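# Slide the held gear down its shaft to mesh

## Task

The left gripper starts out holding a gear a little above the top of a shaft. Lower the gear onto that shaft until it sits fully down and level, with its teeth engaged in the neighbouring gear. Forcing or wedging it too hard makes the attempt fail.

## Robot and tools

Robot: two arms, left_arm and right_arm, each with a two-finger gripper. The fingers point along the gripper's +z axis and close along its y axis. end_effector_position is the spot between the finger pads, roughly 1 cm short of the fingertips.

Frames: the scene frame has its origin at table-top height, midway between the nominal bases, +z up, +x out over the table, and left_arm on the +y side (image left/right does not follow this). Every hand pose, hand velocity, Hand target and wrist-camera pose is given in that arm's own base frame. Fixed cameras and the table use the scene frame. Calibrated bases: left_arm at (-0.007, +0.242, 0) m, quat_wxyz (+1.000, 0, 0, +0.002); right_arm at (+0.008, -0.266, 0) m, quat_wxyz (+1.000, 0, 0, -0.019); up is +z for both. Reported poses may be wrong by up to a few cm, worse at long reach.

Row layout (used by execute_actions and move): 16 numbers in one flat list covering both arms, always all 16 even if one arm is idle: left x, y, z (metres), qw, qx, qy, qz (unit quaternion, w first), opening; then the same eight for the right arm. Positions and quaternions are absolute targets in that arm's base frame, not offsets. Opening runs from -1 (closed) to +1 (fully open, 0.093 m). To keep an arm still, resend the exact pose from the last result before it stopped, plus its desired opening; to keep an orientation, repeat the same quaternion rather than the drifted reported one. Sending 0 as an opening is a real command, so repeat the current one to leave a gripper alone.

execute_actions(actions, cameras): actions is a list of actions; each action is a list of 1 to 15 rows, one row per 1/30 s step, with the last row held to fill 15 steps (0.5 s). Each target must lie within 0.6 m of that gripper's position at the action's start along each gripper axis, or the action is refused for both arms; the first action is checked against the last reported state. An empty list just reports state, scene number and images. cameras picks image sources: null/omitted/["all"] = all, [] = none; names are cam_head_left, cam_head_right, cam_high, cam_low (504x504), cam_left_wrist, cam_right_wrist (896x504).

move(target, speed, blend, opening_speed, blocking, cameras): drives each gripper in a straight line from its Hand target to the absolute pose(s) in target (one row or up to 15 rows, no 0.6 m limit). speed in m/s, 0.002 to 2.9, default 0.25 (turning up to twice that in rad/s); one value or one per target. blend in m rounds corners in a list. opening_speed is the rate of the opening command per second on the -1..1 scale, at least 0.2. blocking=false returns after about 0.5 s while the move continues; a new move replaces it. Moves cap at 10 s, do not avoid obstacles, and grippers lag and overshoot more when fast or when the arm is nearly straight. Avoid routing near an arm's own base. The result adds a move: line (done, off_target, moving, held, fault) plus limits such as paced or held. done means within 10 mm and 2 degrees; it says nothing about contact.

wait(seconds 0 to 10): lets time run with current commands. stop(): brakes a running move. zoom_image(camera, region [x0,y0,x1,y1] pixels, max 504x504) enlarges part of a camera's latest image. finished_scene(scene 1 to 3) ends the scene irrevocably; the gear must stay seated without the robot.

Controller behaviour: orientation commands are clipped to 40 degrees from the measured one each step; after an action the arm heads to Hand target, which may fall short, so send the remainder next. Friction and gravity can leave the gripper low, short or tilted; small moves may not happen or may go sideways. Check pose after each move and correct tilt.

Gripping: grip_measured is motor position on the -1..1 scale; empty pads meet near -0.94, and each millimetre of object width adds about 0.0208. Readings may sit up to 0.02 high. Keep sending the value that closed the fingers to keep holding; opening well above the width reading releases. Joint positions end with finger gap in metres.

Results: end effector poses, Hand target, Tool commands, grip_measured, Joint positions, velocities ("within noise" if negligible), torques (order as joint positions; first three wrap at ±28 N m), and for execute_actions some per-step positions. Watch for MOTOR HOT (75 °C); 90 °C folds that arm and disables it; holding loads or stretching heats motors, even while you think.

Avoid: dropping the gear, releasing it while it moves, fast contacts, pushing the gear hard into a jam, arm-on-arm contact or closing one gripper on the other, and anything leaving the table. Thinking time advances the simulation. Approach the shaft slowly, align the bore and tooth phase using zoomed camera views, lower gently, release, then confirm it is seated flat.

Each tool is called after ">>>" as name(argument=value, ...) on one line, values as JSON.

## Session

>>> execute_actions(actions=[], cameras=["cam_low","cam_left_wrist","cam_high"])

>>> zoom_image(camera="cam_low", region=[325, 210, 425, 290])

Scene clock: 0.00 s.
left_arm: end_effector_position=(+0.2784, -0.1496, +0.1229) grip_measured=-0.751 end_effector_quat_wxyz=(+0.004, +0.860, +0.510, -0.009) | right_arm: end_effector_position=(+0.3754, +0.0000, +0.4021) grip_measured=+1.000 end_effector_quat_wxyz=(+0.707, +0.000, +0.707, +0.000)
Joint positions: left_arm=[-0.483 1.741 1.467 -1.3 0.019 1.588 0.009] | right_arm=[0 1.047 1.047 0 0 0 0.093]
Joint velocities: within noise
Joint torques (N m): no reading
Heat: left arm: 26 °C; right arm: 27 °C.
Hand target: left_arm +0.2800, -0.1507, +0.1275; +0.011, +0.860, +0.510, -0.005 | right_arm +0.3743, +0.0000, +0.4050; +0.708, +0.000, +0.706, +0.000
Tool commands: left_gripper/opening=-0.924754 right_gripper/opening=+1.0
Images, in order (width x height): cam_high 504x504, cam_low 504x504, cam_left_wrist 896x504.

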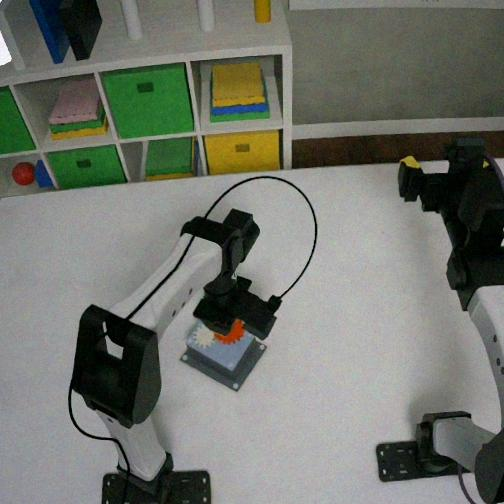

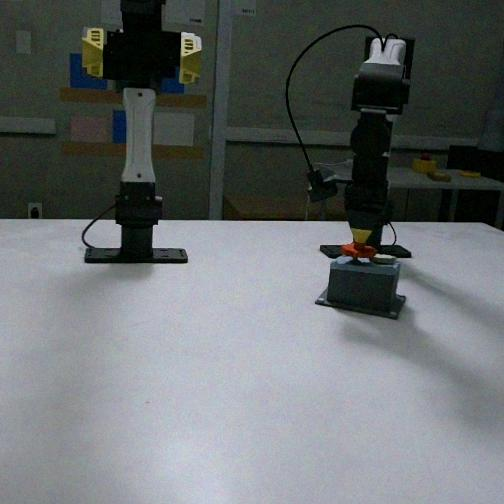

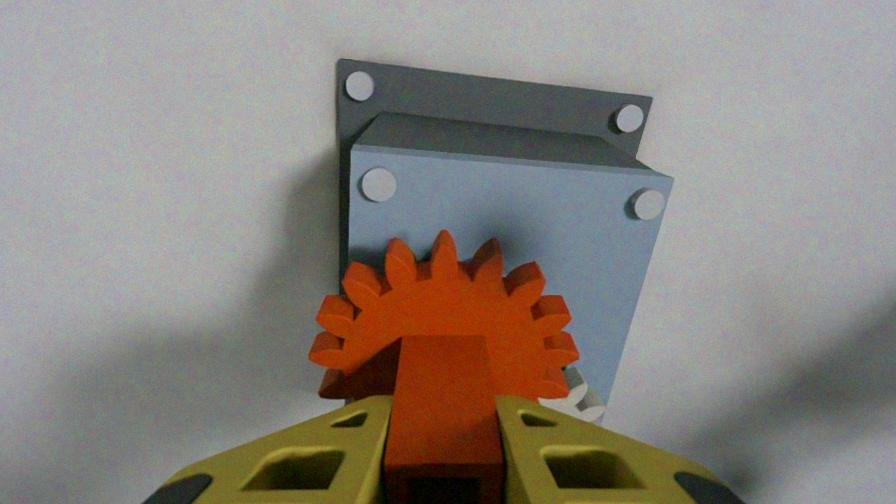

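Scaled by 5.040.

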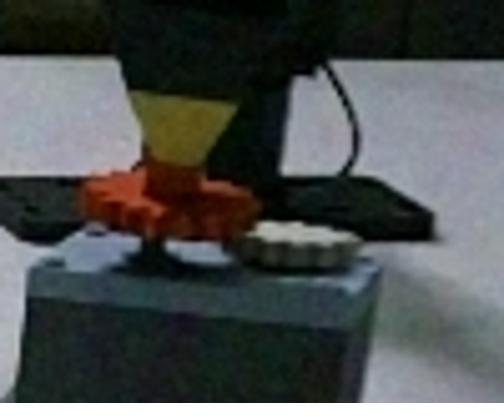

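>>> move(target=[[0.2810,-0.1490,0.155,0.006,0.8600,0.5100,0.000,-0.924754,0.3744,0,0.4045,0.708,0,0.706,0,1.0],[0.3540,-0.1670,0.175,0.004,0.8600,0.5100,0.000,-0.924754,0.3744,0,0.4045,0.708,0,0.706,0,1.0]], speed=[0.15,0.25], cameras=["cam_low","cam_left_wrist","cam_high"])

>>> zoom_image(camera="cam_low", region=[325, 200, 425, 300])

>>> zoom_image(camera="cam_left_wrist", region=[590, 60, 890, 360])

>>> zoom_image(camera="cam_low", region=[335, 245, 405, 285])

Scene clock: 3.23 s.
left_arm: end_effector_position=(+0.3497, -0.1689, +0.1734) grip_measured=-0.731 end_effector_quat_wxyz=(+0.016, +0.858, +0.513, +0.000) | right_arm: end_effector_position=(+0.3754, +0.0000, +0.4021) grip_measured=+1.000 end_effector_quat_wxyz=(+0.707, +0.000, +0.707, +0.000)
Joint positions: left_arm=[-0.442 2.036 2.062 -1.57 0.017 1.621 0.01] | right_arm=[0 1.047 1.047 0 0 0 0.093]
Joint torques (N m): left_arm=[0.47 -8.32 8.09 0.12 -0.06 0.06] | right_arm=[-0.27 -3.08 7.54 2.02 0.11 -0.05]
Heat: left arm: 27 °C; right arm: 28 °C.
Hand target: left_arm +0.3537, -0.1669, +0.1748; +0.012, +0.860, +0.510, +0.005 | right_arm +0.3744, +0.0000, +0.4045; +0.708, +0.000, +0.706, +0.000
Off the commanded pose: left_arm 0.005 m, 1 deg | right_arm 0.003 m, 0 deg.
joint sent to its limit (left arm) — joint 4 (wrist pitch), lower limit. The joint targets still meet the commanded pose.
move: done
Images, in order (width x height): cam_high 504x504, cam_low 504x504, cam_left_wrist 896x504.

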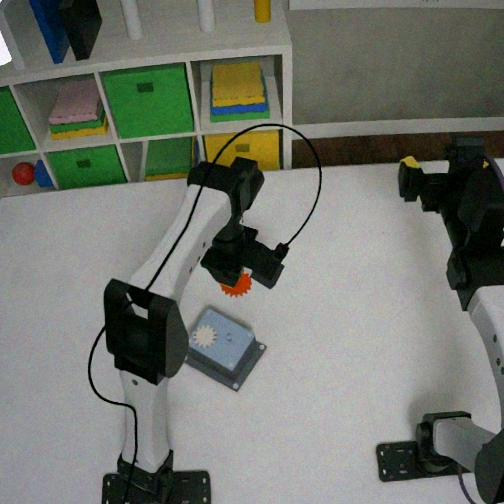

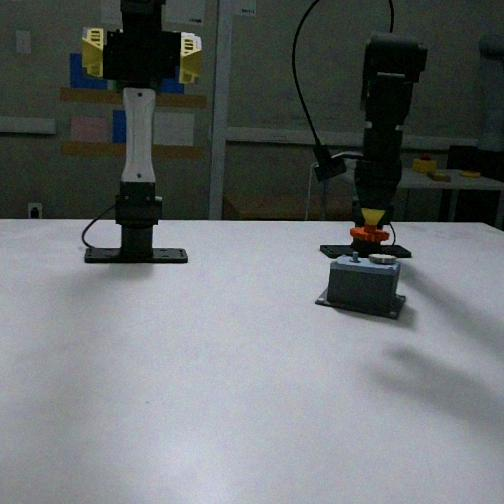

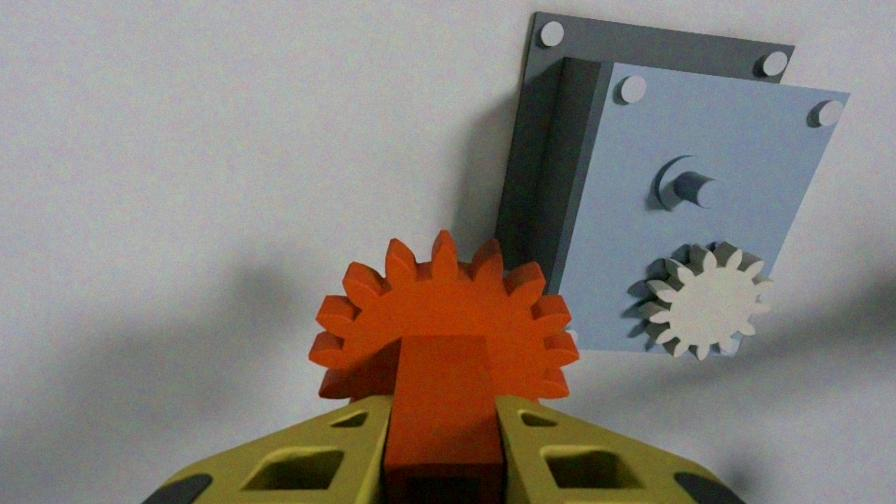

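Scaled by 5.040.

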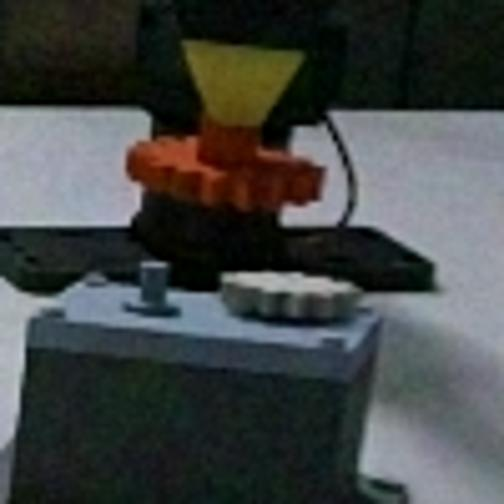

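Scaled by 1.680.

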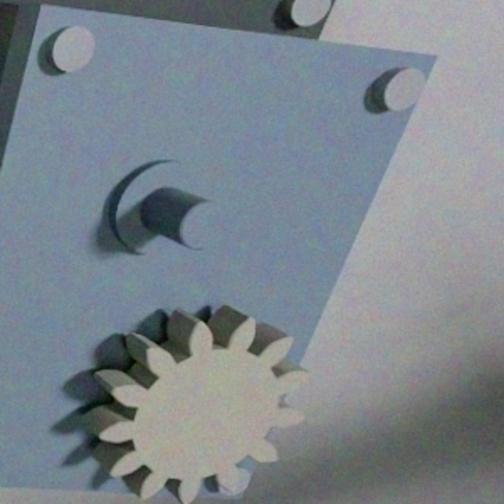

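Scaled by 7.200.

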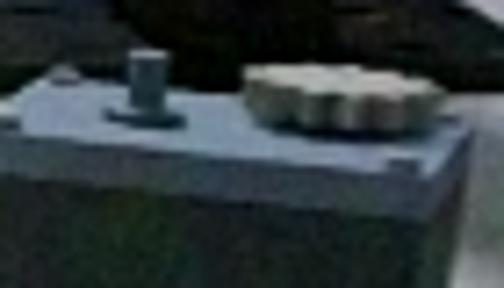

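>>> zoom_image(camera="cam_low", region=[345, 246, 367, 268])

>>> zoom_image(camera="cam_low", region=[340, 215, 400, 275])

>>> zoom_image(camera="cam_left_wrist", region=[625, 235, 785, 365])

>>> zoom_image(camera="cam_left_wrist", region=[640, 140, 740, 230])

Scaled by 22.909.

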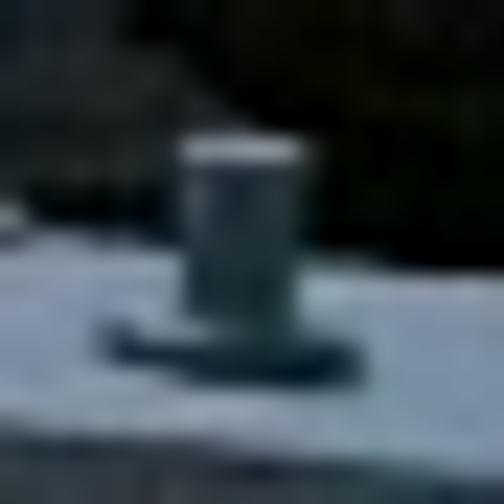

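Scaled by 8.400.

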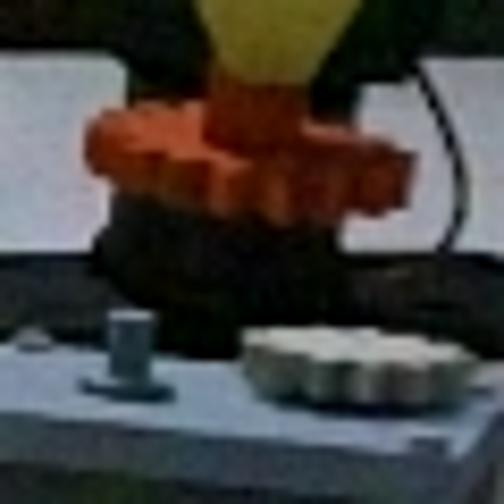

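Scaled by 3.150.

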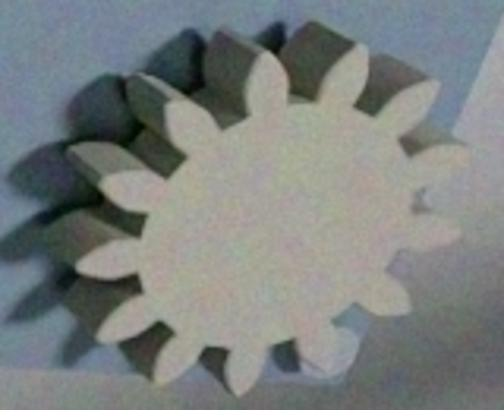

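Scaled by 5.040.

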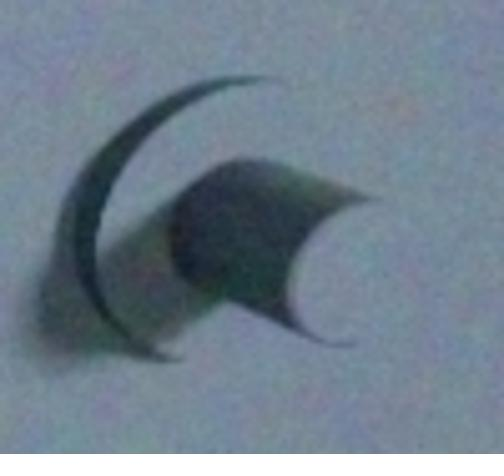

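>>> move(target=[[0.2690,-0.1510,0.170,0.006,0.8738,0.4863,0.004,-0.924754,0.3744,0,0.4045,0.708,0,0.706,0,1.0],[0.2665,-0.1530,0.142,0.012,0.8738,0.4863,0.008,-0.924754,0.3744,0,0.4045,0.708,0,0.706,0,1.0]], speed=[0.2,0.1], cameras=["cam_low","cam_left_wrist"])

>>> zoom_image(camera="cam_low", region=[335, 225, 395, 270])

>>> zoom_image(camera="cam_left_wrist", region=[320, 100, 680, 400])

Scene clock: 21.73 s.
left_arm: end_effector_position=(+0.2672, -0.1536, +0.1363) grip_measured=-0.731 end_effector_quat_wxyz=(+0.001, +0.874, +0.485, -0.008) | right_arm: end_effector_position=(+0.3754, +0.0000, +0.4021) grip_measured=+1.000 end_effector_quat_wxyz=(+0.707, +0.000, +0.707, +0.000)
Joint positions: left_arm=[-0.514 1.713 1.488 -1.352 0.014 1.614 0.01] | right_arm=[0 1.047 1.047 0 0 0 0.093]
Joint torques (N m): left_arm=[-0.49 -10.43 4.31 0.41 -0.08 -0.17] | right_arm=[-0.32 -3.11 7.57 2.04 0.07 -0.01]
Heat: left arm: 33 °C; right arm: 30 °C.
Hand target: left_arm +0.2665, -0.1530, +0.1420; +0.012, +0.874, +0.486, +0.008 | right_arm +0.3744, +0.0000, +0.4045; +0.708, +0.000, +0.706, +0.000
Off the commanded pose: left_arm 0.006 m, 2 deg | right_arm 0.003 m, 0 deg.
move: done

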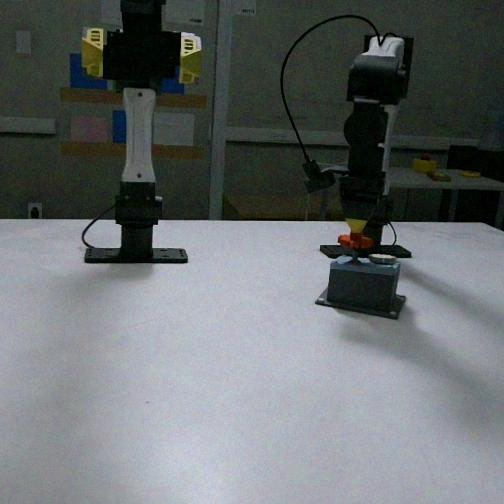

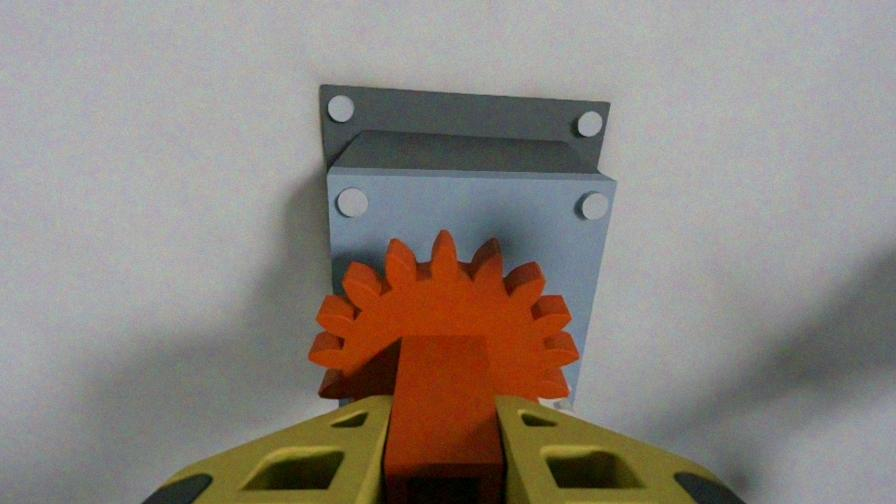

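Scaled by 8.400.

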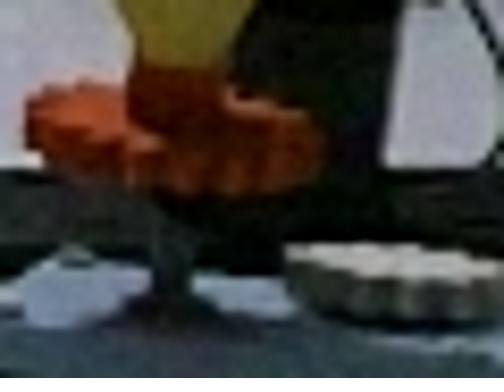

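Scaled by 1.400.

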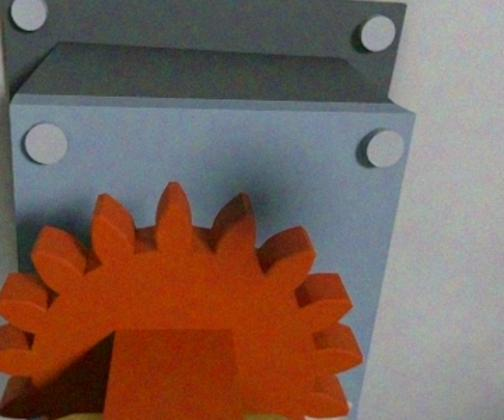

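>>> move(target=[0.2637,-0.1519,0.1350,0.010,0.8738,0.4863,0.038,-0.924754,0.3744,0,0.4045,0.708,0,0.706,0,1.0], speed=0.06, cameras=["cam_low","cam_left_wrist","cam_high","cam_head_right"])

>>> zoom_image(camera="cam_low", region=[335, 230, 405, 280])

>>> zoom_image(camera="cam_high", region=[170, 300, 270, 400])

Scene clock: 42.43 s.
left_arm: end_effector_position=(+0.2640, -0.1524, +0.1293) grip_measured=-0.731 end_effector_quat_wxyz=(-0.002, +0.874, +0.485, +0.022) | right_arm: end_effector_position=(+0.3754, +0.0000, +0.4021) grip_measured=+1.000 end_effector_quat_wxyz=(+0.707, +0.000, +0.707, +0.000)
Joint positions: left_arm=[-0.546 1.677 1.419 -1.293 -0.041 1.584 0.01] | right_arm=[0 1.047 1.047 0 0 0 0.093]
Joint torques (N m): left_arm=[-0.46 -10.1 4.4 0.42 -0.11 -0.15] | right_arm=[-0.34 -3.03 7.64 2.04 0.05 -0.05]
Heat: left arm: 35 °C; right arm: 32 °C.
Hand target: left_arm +0.2637, -0.1518, +0.1350; +0.010, +0.873, +0.486, +0.038 | right_arm +0.3744, +0.0000, +0.4045; +0.708, +0.000, +0.706, +0.000
Off the commanded pose: left_arm 0.006 m, 2 deg | right_arm 0.003 m, 0 deg.
move: done
Images, in order (width x height): cam_head_right 504x504, cam_high 504x504, cam_low 504x504, cam_left_wrist 896x504.

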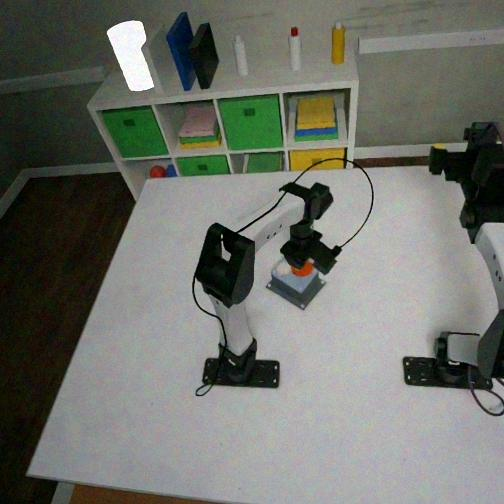

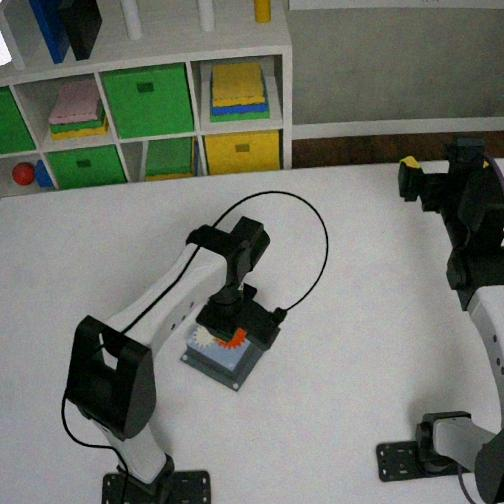

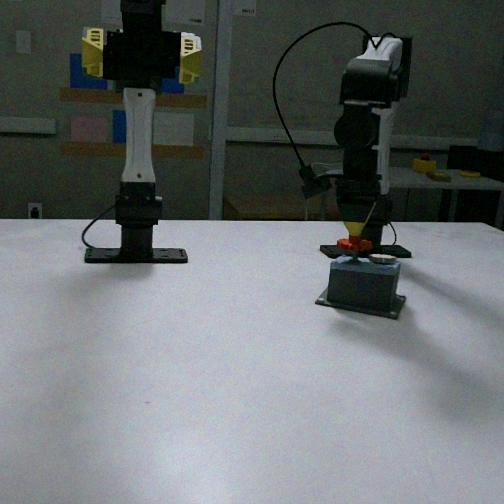

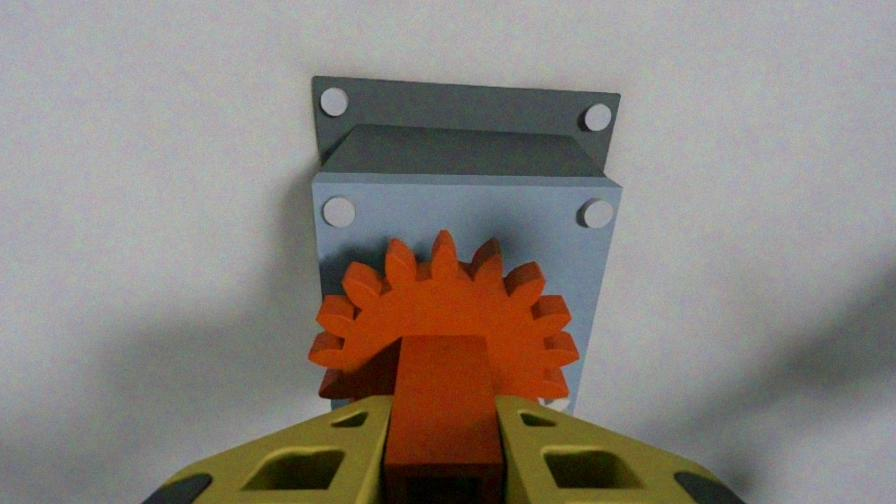

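Scaled by 7.200.

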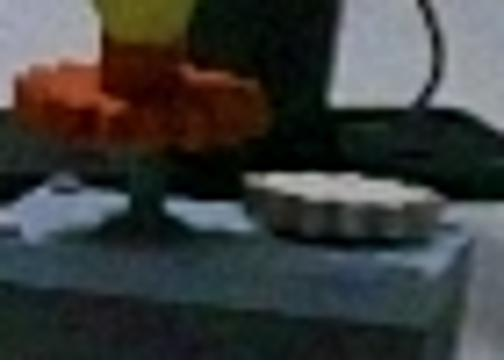

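Scaled by 5.040.

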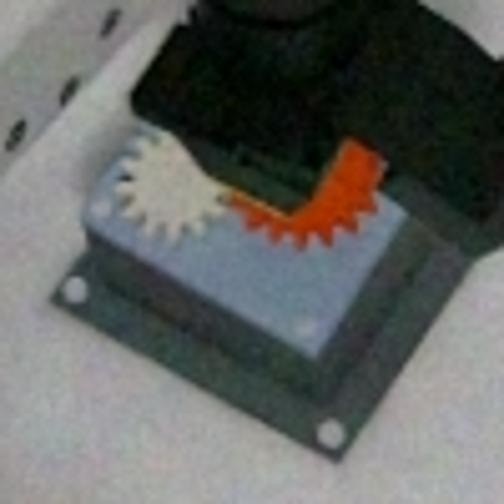

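>>> move(target=[0.2628,-0.1513,0.1250,0.010,0.8738,0.4863,0.038,-0.924754,0.3744,0,0.4045,0.708,0,0.706,0,1.0], speed=0.03, cameras=["cam_low","cam_left_wrist"])

>>> zoom_image(camera="cam_low", region=[335, 235, 395, 280])

Scene clock: 48.57 s.
left_arm: end_effector_position=(+0.2623, -0.1513, +0.1198) grip_measured=-0.731 end_effector_quat_wxyz=(-0.003, +0.874, +0.485, +0.022) | right_arm: end_effector_position=(+0.3754, +0.0000, +0.4021) grip_measured=+1.000 end_effector_quat_wxyz=(+0.707, +0.000, +0.707, +0.000)
Joint positions: left_arm=[-0.546 1.672 1.376 -1.257 -0.041 1.583 0.01] | right_arm=[0 1.047 1.047 0 0 0 0.093]
Joint torques (N m): left_arm=[-0.49 -9.95 4.34 0.5 -0.13 -0.17] | right_arm=[-0.39 -3.06 7.5 2.04 0.09 -0.03]
Heat: left arm: 37 °C; right arm: 32 °C.
Hand target: left_arm +0.2628, -0.1512, +0.1250; +0.010, +0.873, +0.486, +0.037 | right_arm +0.3744, +0.0000, +0.4045; +0.708, +0.000, +0.706, +0.000
Off the commanded pose: left_arm 0.005 m, 2 deg | right_arm 0.003 m, 0 deg.
move: done

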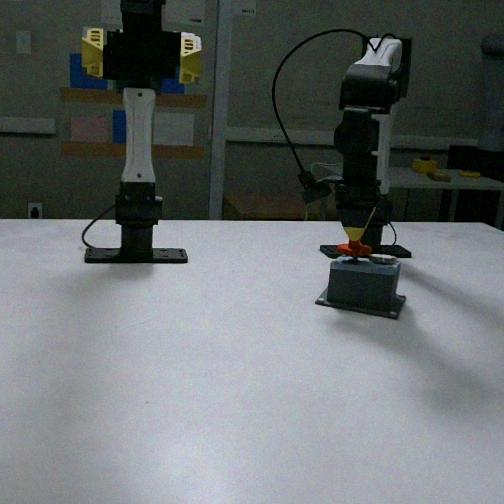

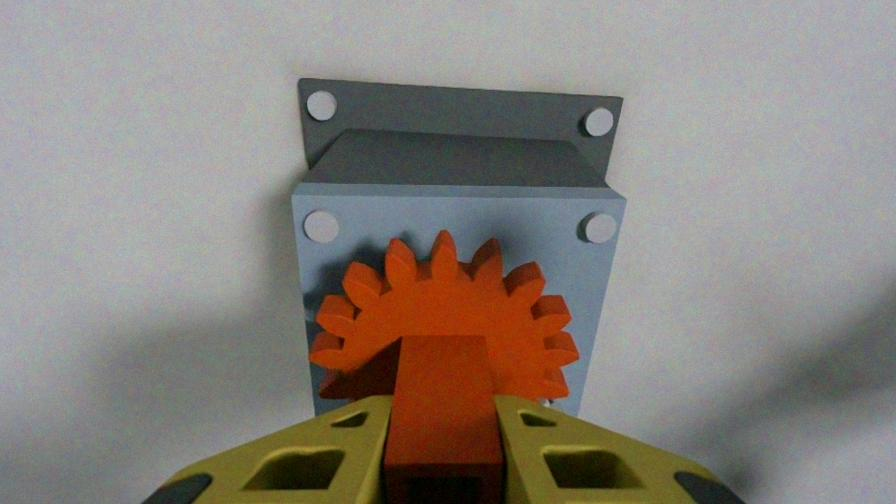

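Scaled by 8.400.

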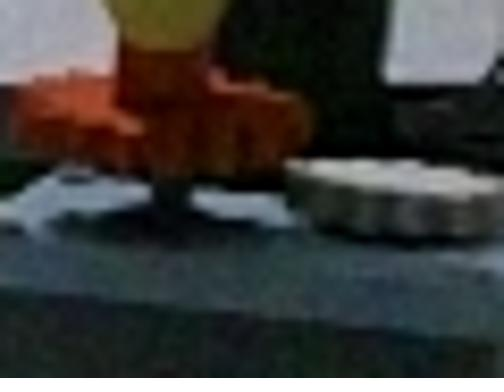

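>>> move(target=[0.2648,-0.1480,0.1245,0.010,0.8738,0.4863,0.038,-0.924754,0.3744,0,0.4045,0.708,0,0.706,0,1.0], speed=0.03, cameras=["cam_low","cam_left_wrist"])

>>> zoom_image(camera="cam_low", region=[335, 235, 395, 280])

Scene clock: 50.47 s.
left_arm: end_effector_position=(+0.2623, -0.1513, +0.1198) grip_measured=-0.731 end_effector_quat_wxyz=(-0.003, +0.874, +0.485, +0.022) | right_arm: end_effector_position=(+0.3754, +0.0000, +0.4021) grip_measured=+1.000 end_effector_quat_wxyz=(+0.707, +0.000, +0.707, +0.000)
Joint positions: left_arm=[-0.546 1.672 1.376 -1.257 -0.041 1.583 0.01] | right_arm=[0 1.047 1.047 0 0 0 0.093]
Joint torques (N m): left_arm=[0.61 -9.95 4.16 0.53 -0.13 -0.03] | right_arm=[-0.23 -3.07 7.56 2.03 0.05 -0.04]
Heat: left arm: 38 °C; right arm: 32 °C.
Hand target: left_arm +0.2647, -0.1480, +0.1245; +0.009, +0.873, +0.486, +0.038 | right_arm +0.3744, +0.0000, +0.4045; +0.708, +0.000, +0.706, +0.000
Off the commanded pose: left_arm 0.006 m, 2 deg | right_arm 0.003 m, 0 deg.
move: done

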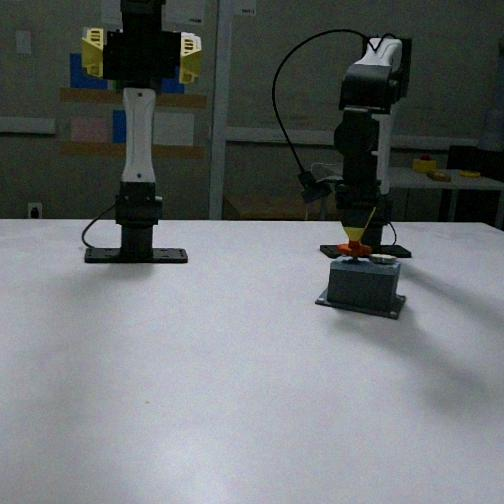

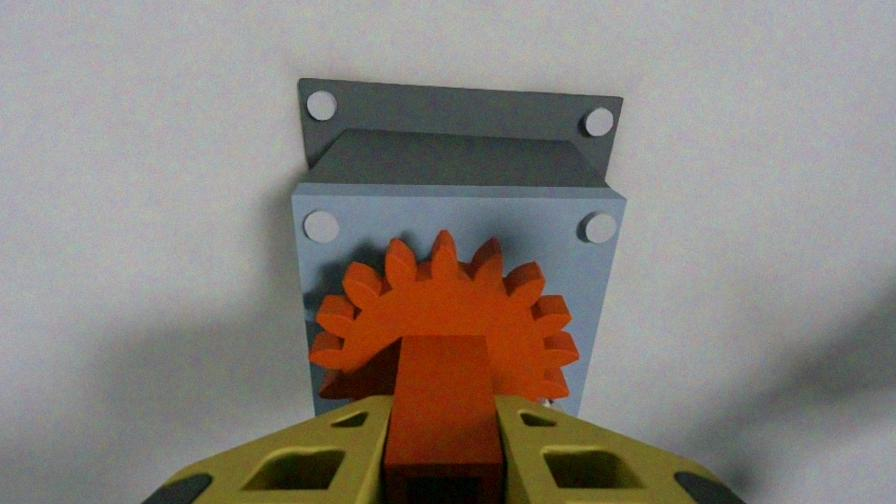

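Scaled by 8.400.

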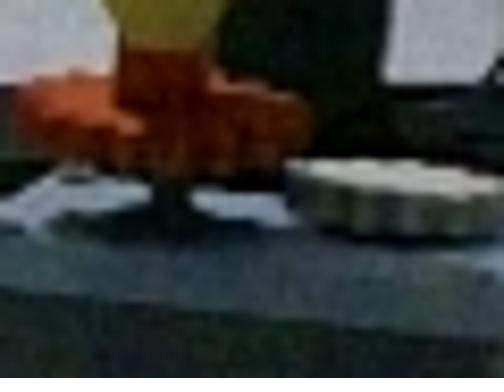

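>>> move(target=[0.2657,-0.1465,0.1240,0.010,0.8738,0.4863,0.038,-0.924754,0.3744,0,0.4045,0.708,0,0.706,0,1.0], speed=0.02, cameras=["cam_low","cam_left_wrist"])

>>> zoom_image(camera="cam_low", region=[335, 235, 395, 280])

Scene clock: 52.23 s.
left_arm: end_effector_position=(+0.2646, -0.1514, +0.1198) grip_measured=-0.731 end_effector_quat_wxyz=(+0.001, +0.873, +0.486, +0.024) | right_arm: end_effector_position=(+0.3754, +0.0000, +0.4021) grip_measured=+1.000 end_effector_quat_wxyz=(+0.707, +0.000, +0.707, +0.000)
Joint positions: left_arm=[-0.543 1.672 1.376 -1.249 -0.042 1.583 0.01] | right_arm=[0 1.047 1.047 0 0 0 0.093]
Joint torques (N m): left_arm=[0.81 -9.98 4.01 0.48 -0.13 0.03] | right_arm=[-0.31 -3.12 7.54 2.03 0.07 -0.04]
Heat: left arm: 38 °C; right arm: 32 °C.
Hand target: left_arm +0.2657, -0.1465, +0.1239; +0.009, +0.873, +0.486, +0.038 | right_arm +0.3744, +0.0000, +0.4045; +0.708, +0.000, +0.706, +0.000
Off the commanded pose: left_arm 0.007 m, 2 deg | right_arm 0.003 m, 0 deg.
move: done

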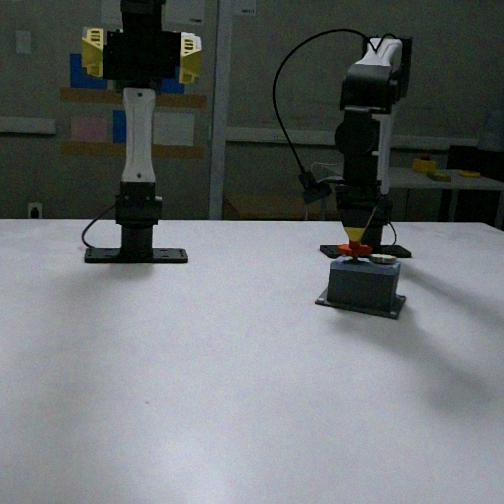

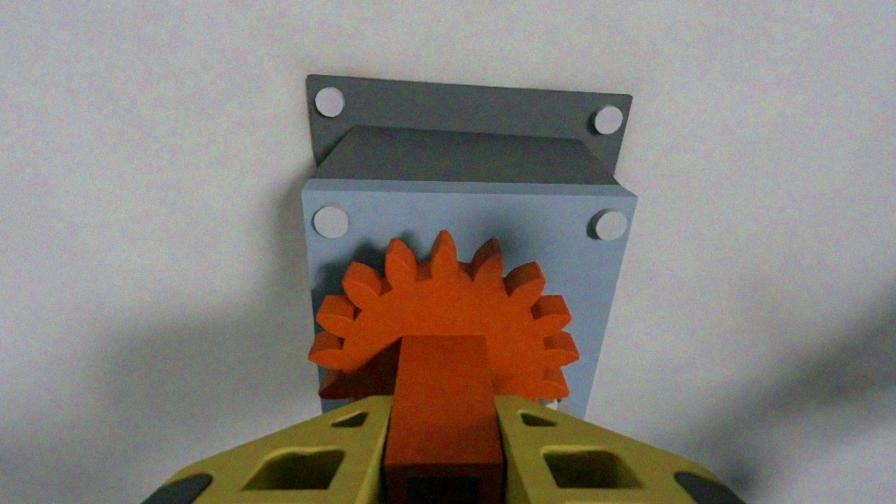

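Scaled by 8.400.

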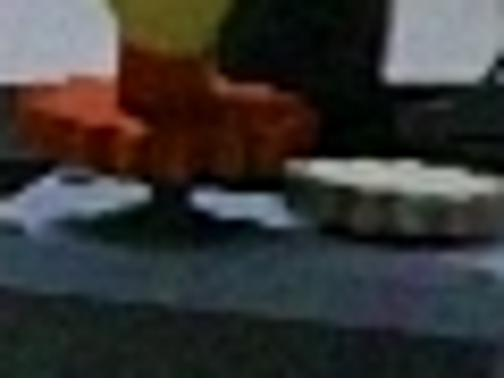

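>>> move(target=[0.2648,-0.1463,0.1190,0.012,0.8738,0.4863,0.036,-0.924754,0.3744,0,0.4045,0.708,0,0.706,0,1.0], speed=0.02, cameras=["cam_low","cam_left_wrist"])

>>> zoom_image(camera="cam_low", region=[335, 235, 395, 280])

Scene clock: 55.40 s.
left_arm: end_effector_position=(+0.2644, -0.1513, +0.1193) grip_measured=-0.731 end_effector_quat_wxyz=(+0.008, +0.874, +0.486, +0.029) | right_arm: end_effector_position=(+0.3754, +0.0000, +0.4021) grip_measured=+1.000 end_effector_quat_wxyz=(+0.707, +0.000, +0.707, +0.000)
Joint positions: left_arm=[-0.543 1.656 1.355 -1.227 -0.042 1.585 0.01] | right_arm=[0 1.047 1.047 0 0 0 0.093]
Joint torques (N m): left_arm=[1.01 -8.69 3.79 0.53 -0.07 0.04] | right_arm=[-0.39 -3.07 7.5 2.04 0.07 -0.03]
Heat: left arm: 38 °C; right arm: 32 °C.
Hand target: left_arm +0.2648, -0.1463, +0.1190; +0.012, +0.873, +0.486, +0.036 | right_arm +0.3744, +0.0000, +0.4045; +0.708, +0.000, +0.706, +0.000
Off the commanded pose: left_arm 0.005 m, 1 deg | right_arm 0.003 m, 0 deg.
move: done

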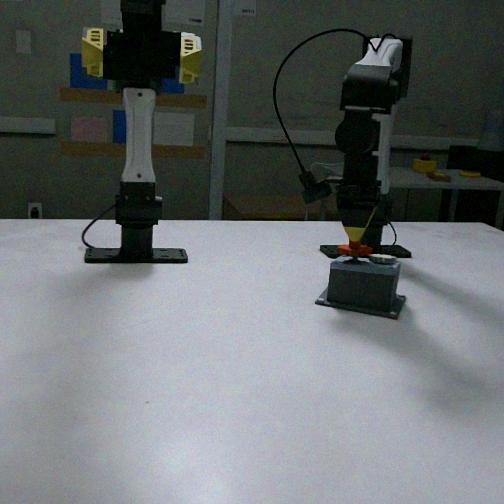

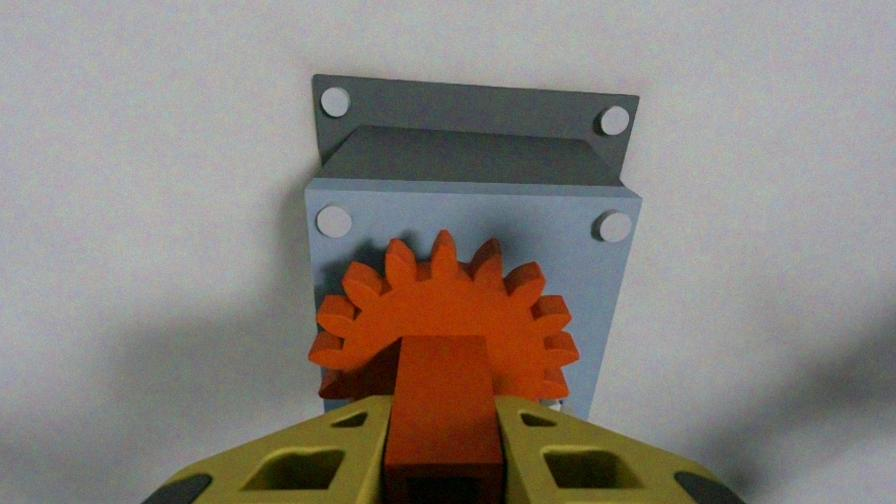

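Scaled by 8.400.

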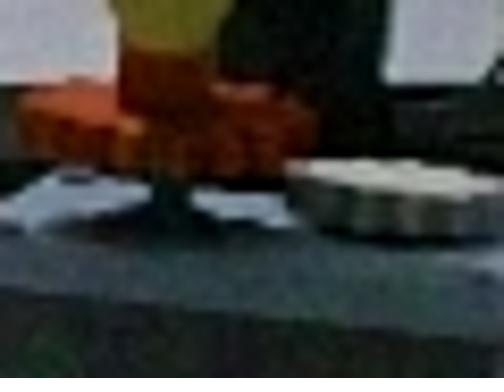

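>>> move(target=[0.2606,-0.1440,0.1200,0.012,0.8738,0.4863,0.036,-0.924754,0.3744,0,0.4045,0.708,0,0.706,0,1.0], speed=0.01, cameras=["cam_low","cam_left_wrist"])

>>> zoom_image(camera="cam_low", region=[335, 235, 395, 280])

Scene clock: 57.60 s.
left_arm: end_effector_position=(+0.2639, -0.1509, +0.1193) grip_measured=-0.731 end_effector_quat_wxyz=(+0.014, +0.873, +0.486, +0.032) | right_arm: end_effector_position=(+0.3754, +0.0000, +0.4021) grip_measured=+1.000 end_effector_quat_wxyz=(+0.707, +0.000, +0.707, +0.000)
Joint positions: left_arm=[-0.543 1.641 1.339 -1.212 -0.042 1.585 0.01] | right_arm=[0 1.047 1.047 0 0 0 0.093]
Joint torques (N m): left_arm=[0.95 -8.94 3.93 0.38 -0.06 0.04] | right_arm=[-0.28 -3.11 7.57 2.03 0.06 -0.01]
Heat: left arm: 38 °C; right arm: 32 °C.
Hand target: left_arm +0.2606, -0.1441, +0.1199; +0.012, +0.873, +0.486, +0.036 | right_arm +0.3744, +0.0000, +0.4045; +0.708, +0.000, +0.706, +0.000
Off the commanded pose: left_arm 0.008 m, 1 deg | right_arm 0.003 m, 0 deg.
move: done

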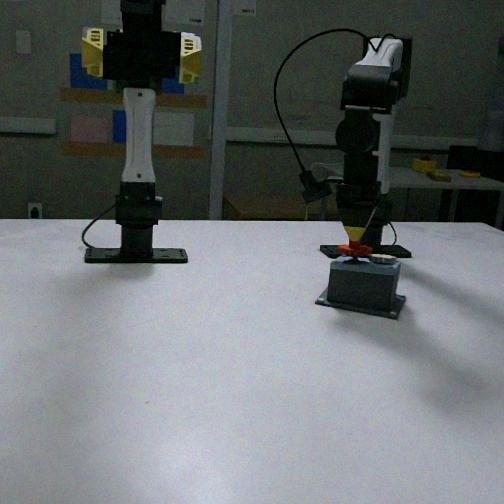

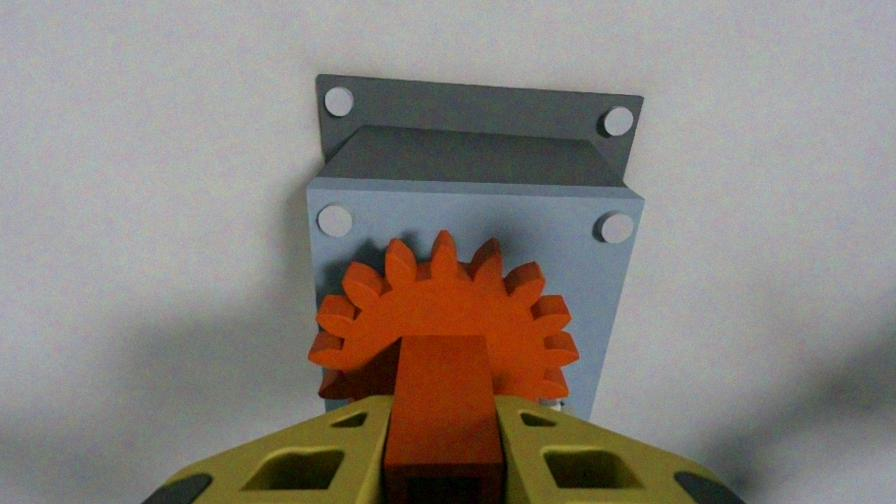

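Scaled by 8.400.

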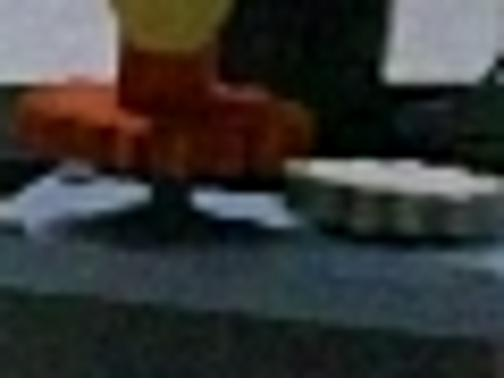

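>>> move(target=[0.2650,-0.1495,0.1170,0.002,0.8738,0.4863,0.027,-0.924754,0.3744,0,0.4045,0.708,0,0.706,0,1.0], speed=0.015, cameras=["cam_low","cam_left_wrist"])

>>> zoom_image(camera="cam_low", region=[335, 235, 395, 280])

Scene clock: 60.30 s.
left_arm: end_effector_position=(+0.2640, -0.1510, +0.1193) grip_measured=-0.731 end_effector_quat_wxyz=(+0.014, +0.873, +0.486, +0.032) | right_arm: end_effector_position=(+0.3754, +0.0000, +0.4021) grip_measured=+1.000 end_effector_quat_wxyz=(+0.707, +0.000, +0.707, +0.000)
Joint positions: left_arm=[-0.543 1.641 1.339 -1.212 -0.042 1.585 0.01] | right_arm=[0 1.047 1.047 0 0 0 0.093]
Joint torques (N m): left_arm=[0.54 -4.6 7.25 0.17 0 -0.02] | right_arm=[-0.28 -3.04 7.58 2.03 0.07 -0.01]
Heat: left arm: 38 °C; right arm: 32 °C.
Hand target: left_arm +0.2650, -0.1495, +0.1170; +0.002, +0.873, +0.486, +0.027 | right_arm +0.3744, +0.0000, +0.4045; +0.708, +0.000, +0.706, +0.000
Off the commanded pose: left_arm 0.003 m, 2 deg | right_arm 0.003 m, 0 deg.
move: done

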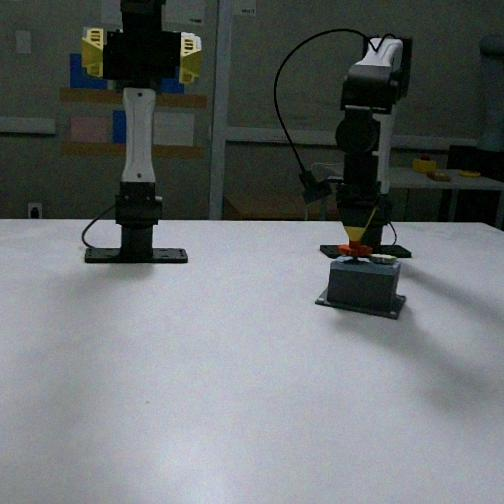

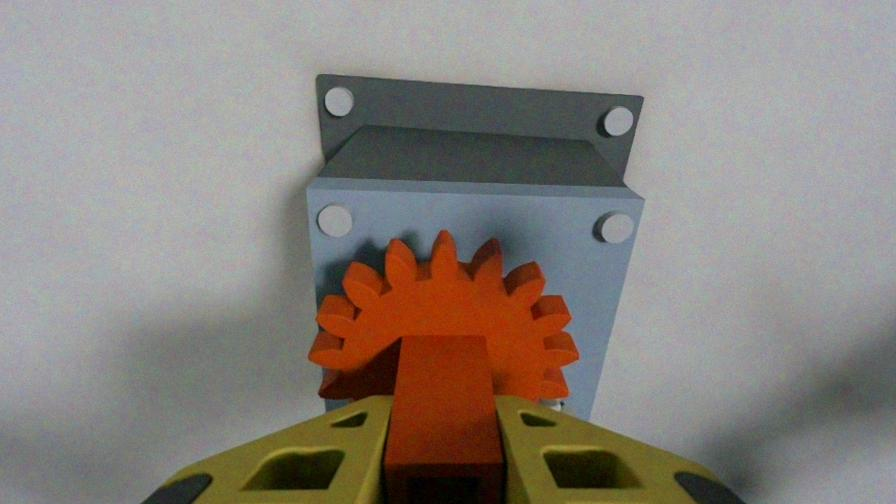

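Scaled by 8.400.

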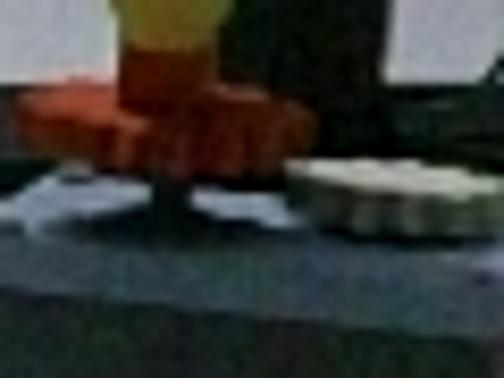

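>>> move(target=[[0.2625,-0.1495,0.1380,0.002,0.8738,0.4863,0.027,-0.924754,0.3744,0,0.4045,0.708,0,0.706,0,1.0],[0.2600,-0.1484,0.1300,0.008,0.8738,0.4863,0.030,-0.924754,0.3744,0,0.4045,0.708,0,0.706,0,1.0]], speed=0.04, cameras=["cam_low","cam_left_wrist"])

>>> zoom_image(camera="cam_low", region=[335, 235, 395, 280])

Scene clock: 65.00 s.
left_arm: end_effector_position=(+0.2608, -0.1491, +0.1322) grip_measured=-0.731 end_effector_quat_wxyz=(+0.007, +0.874, +0.486, +0.028) | right_arm: end_effector_position=(+0.3754, +0.0000, +0.4021) grip_measured=+1.000 end_effector_quat_wxyz=(+0.707, +0.000, +0.707, +0.000)
Joint positions: left_arm=[-0.543 1.641 1.391 -1.281 -0.042 1.585 0.01] | right_arm=[0 1.047 1.047 0 0 0 0.093]
Joint torques (N m): left_arm=[0.12 -7.41 4.41 0.47 0.01 -0.08] | right_arm=[-0.36 -3.06 7.46 2.02 0.08 -0.05]
Heat: left arm: 37 °C; right arm: 33 °C.
Hand target: left_arm +0.2601, -0.1484, +0.1300; +0.008, +0.873, +0.486, +0.030 | right_arm +0.3744, +0.0000, +0.4045; +0.708, +0.000, +0.706, +0.000
Off the commanded pose: left_arm 0.002 m, 0 deg | right_arm 0.003 m, 0 deg.
move: done

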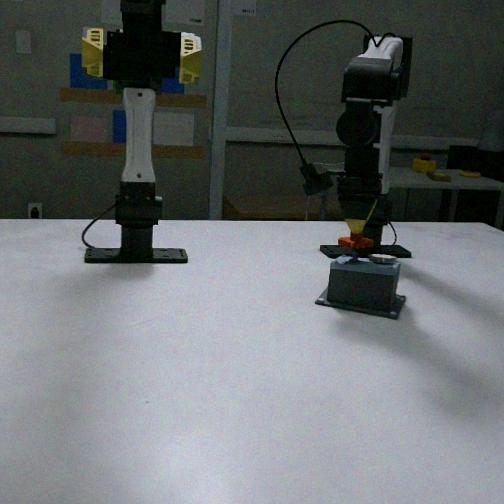

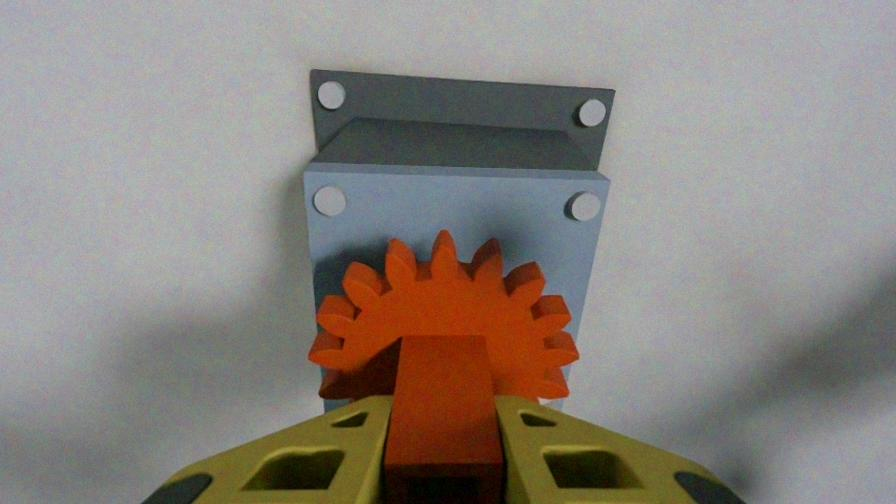

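Scaled by 8.400.

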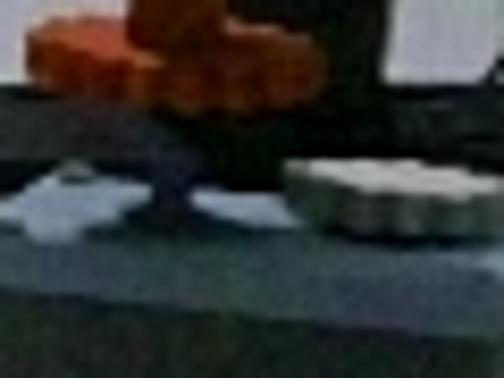

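>>> move(target=[0.2602,-0.1483,0.1190,0.006,0.8738,0.4863,0.028,-0.924754,0.3744,0,0.4045,0.708,0,0.706,0,1.0], speed=0.025, cameras=["cam_low","cam_left_wrist"])

>>> zoom_image(camera="cam_low", region=[335, 235, 395, 280])

Scene clock: 67.97 s.
left_arm: end_effector_position=(+0.2600, -0.1486, +0.1229) grip_measured=-0.731 end_effector_quat_wxyz=(+0.005, +0.874, +0.486, +0.027) | right_arm: end_effector_position=(+0.3754, +0.0000, +0.4021) grip_measured=+1.000 end_effector_quat_wxyz=(+0.707, +0.000, +0.707, +0.000)
Joint positions: left_arm=[-0.543 1.641 1.354 -1.247 -0.042 1.585 0.01] | right_arm=[0 1.047 1.047 0 0 0 0.093]
Joint torques (N m): left_arm=[0.2 -6.79 4.44 0.52 0.02 -0.07] | right_arm=[-0.31 -3.14 7.57 2.06 0.09 -0.03]
Heat: left arm: 37 °C; right arm: 33 °C.
Hand target: left_arm +0.2602, -0.1482, +0.1190; +0.006, +0.873, +0.486, +0.028 | right_arm +0.3744, +0.0000, +0.4045; +0.708, +0.000, +0.706, +0.000
Off the commanded pose: left_arm 0.004 m, 0 deg | right_arm 0.003 m, 0 deg.
move: done

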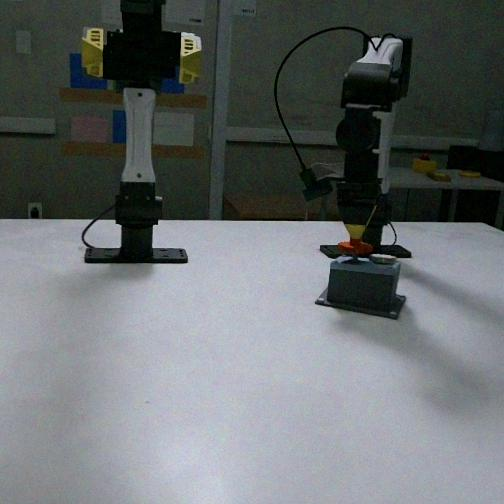

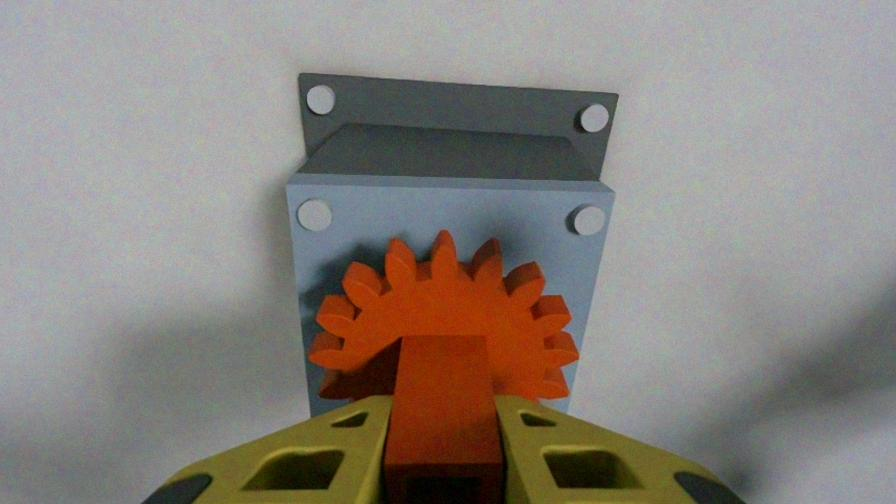

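Scaled by 8.400.

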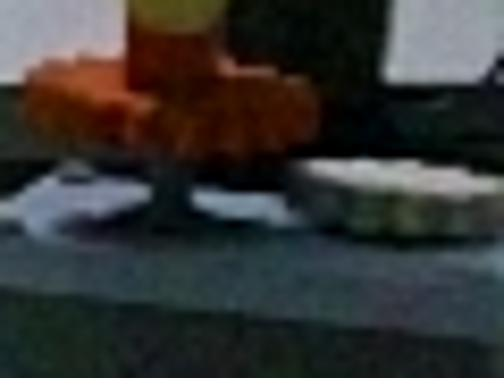

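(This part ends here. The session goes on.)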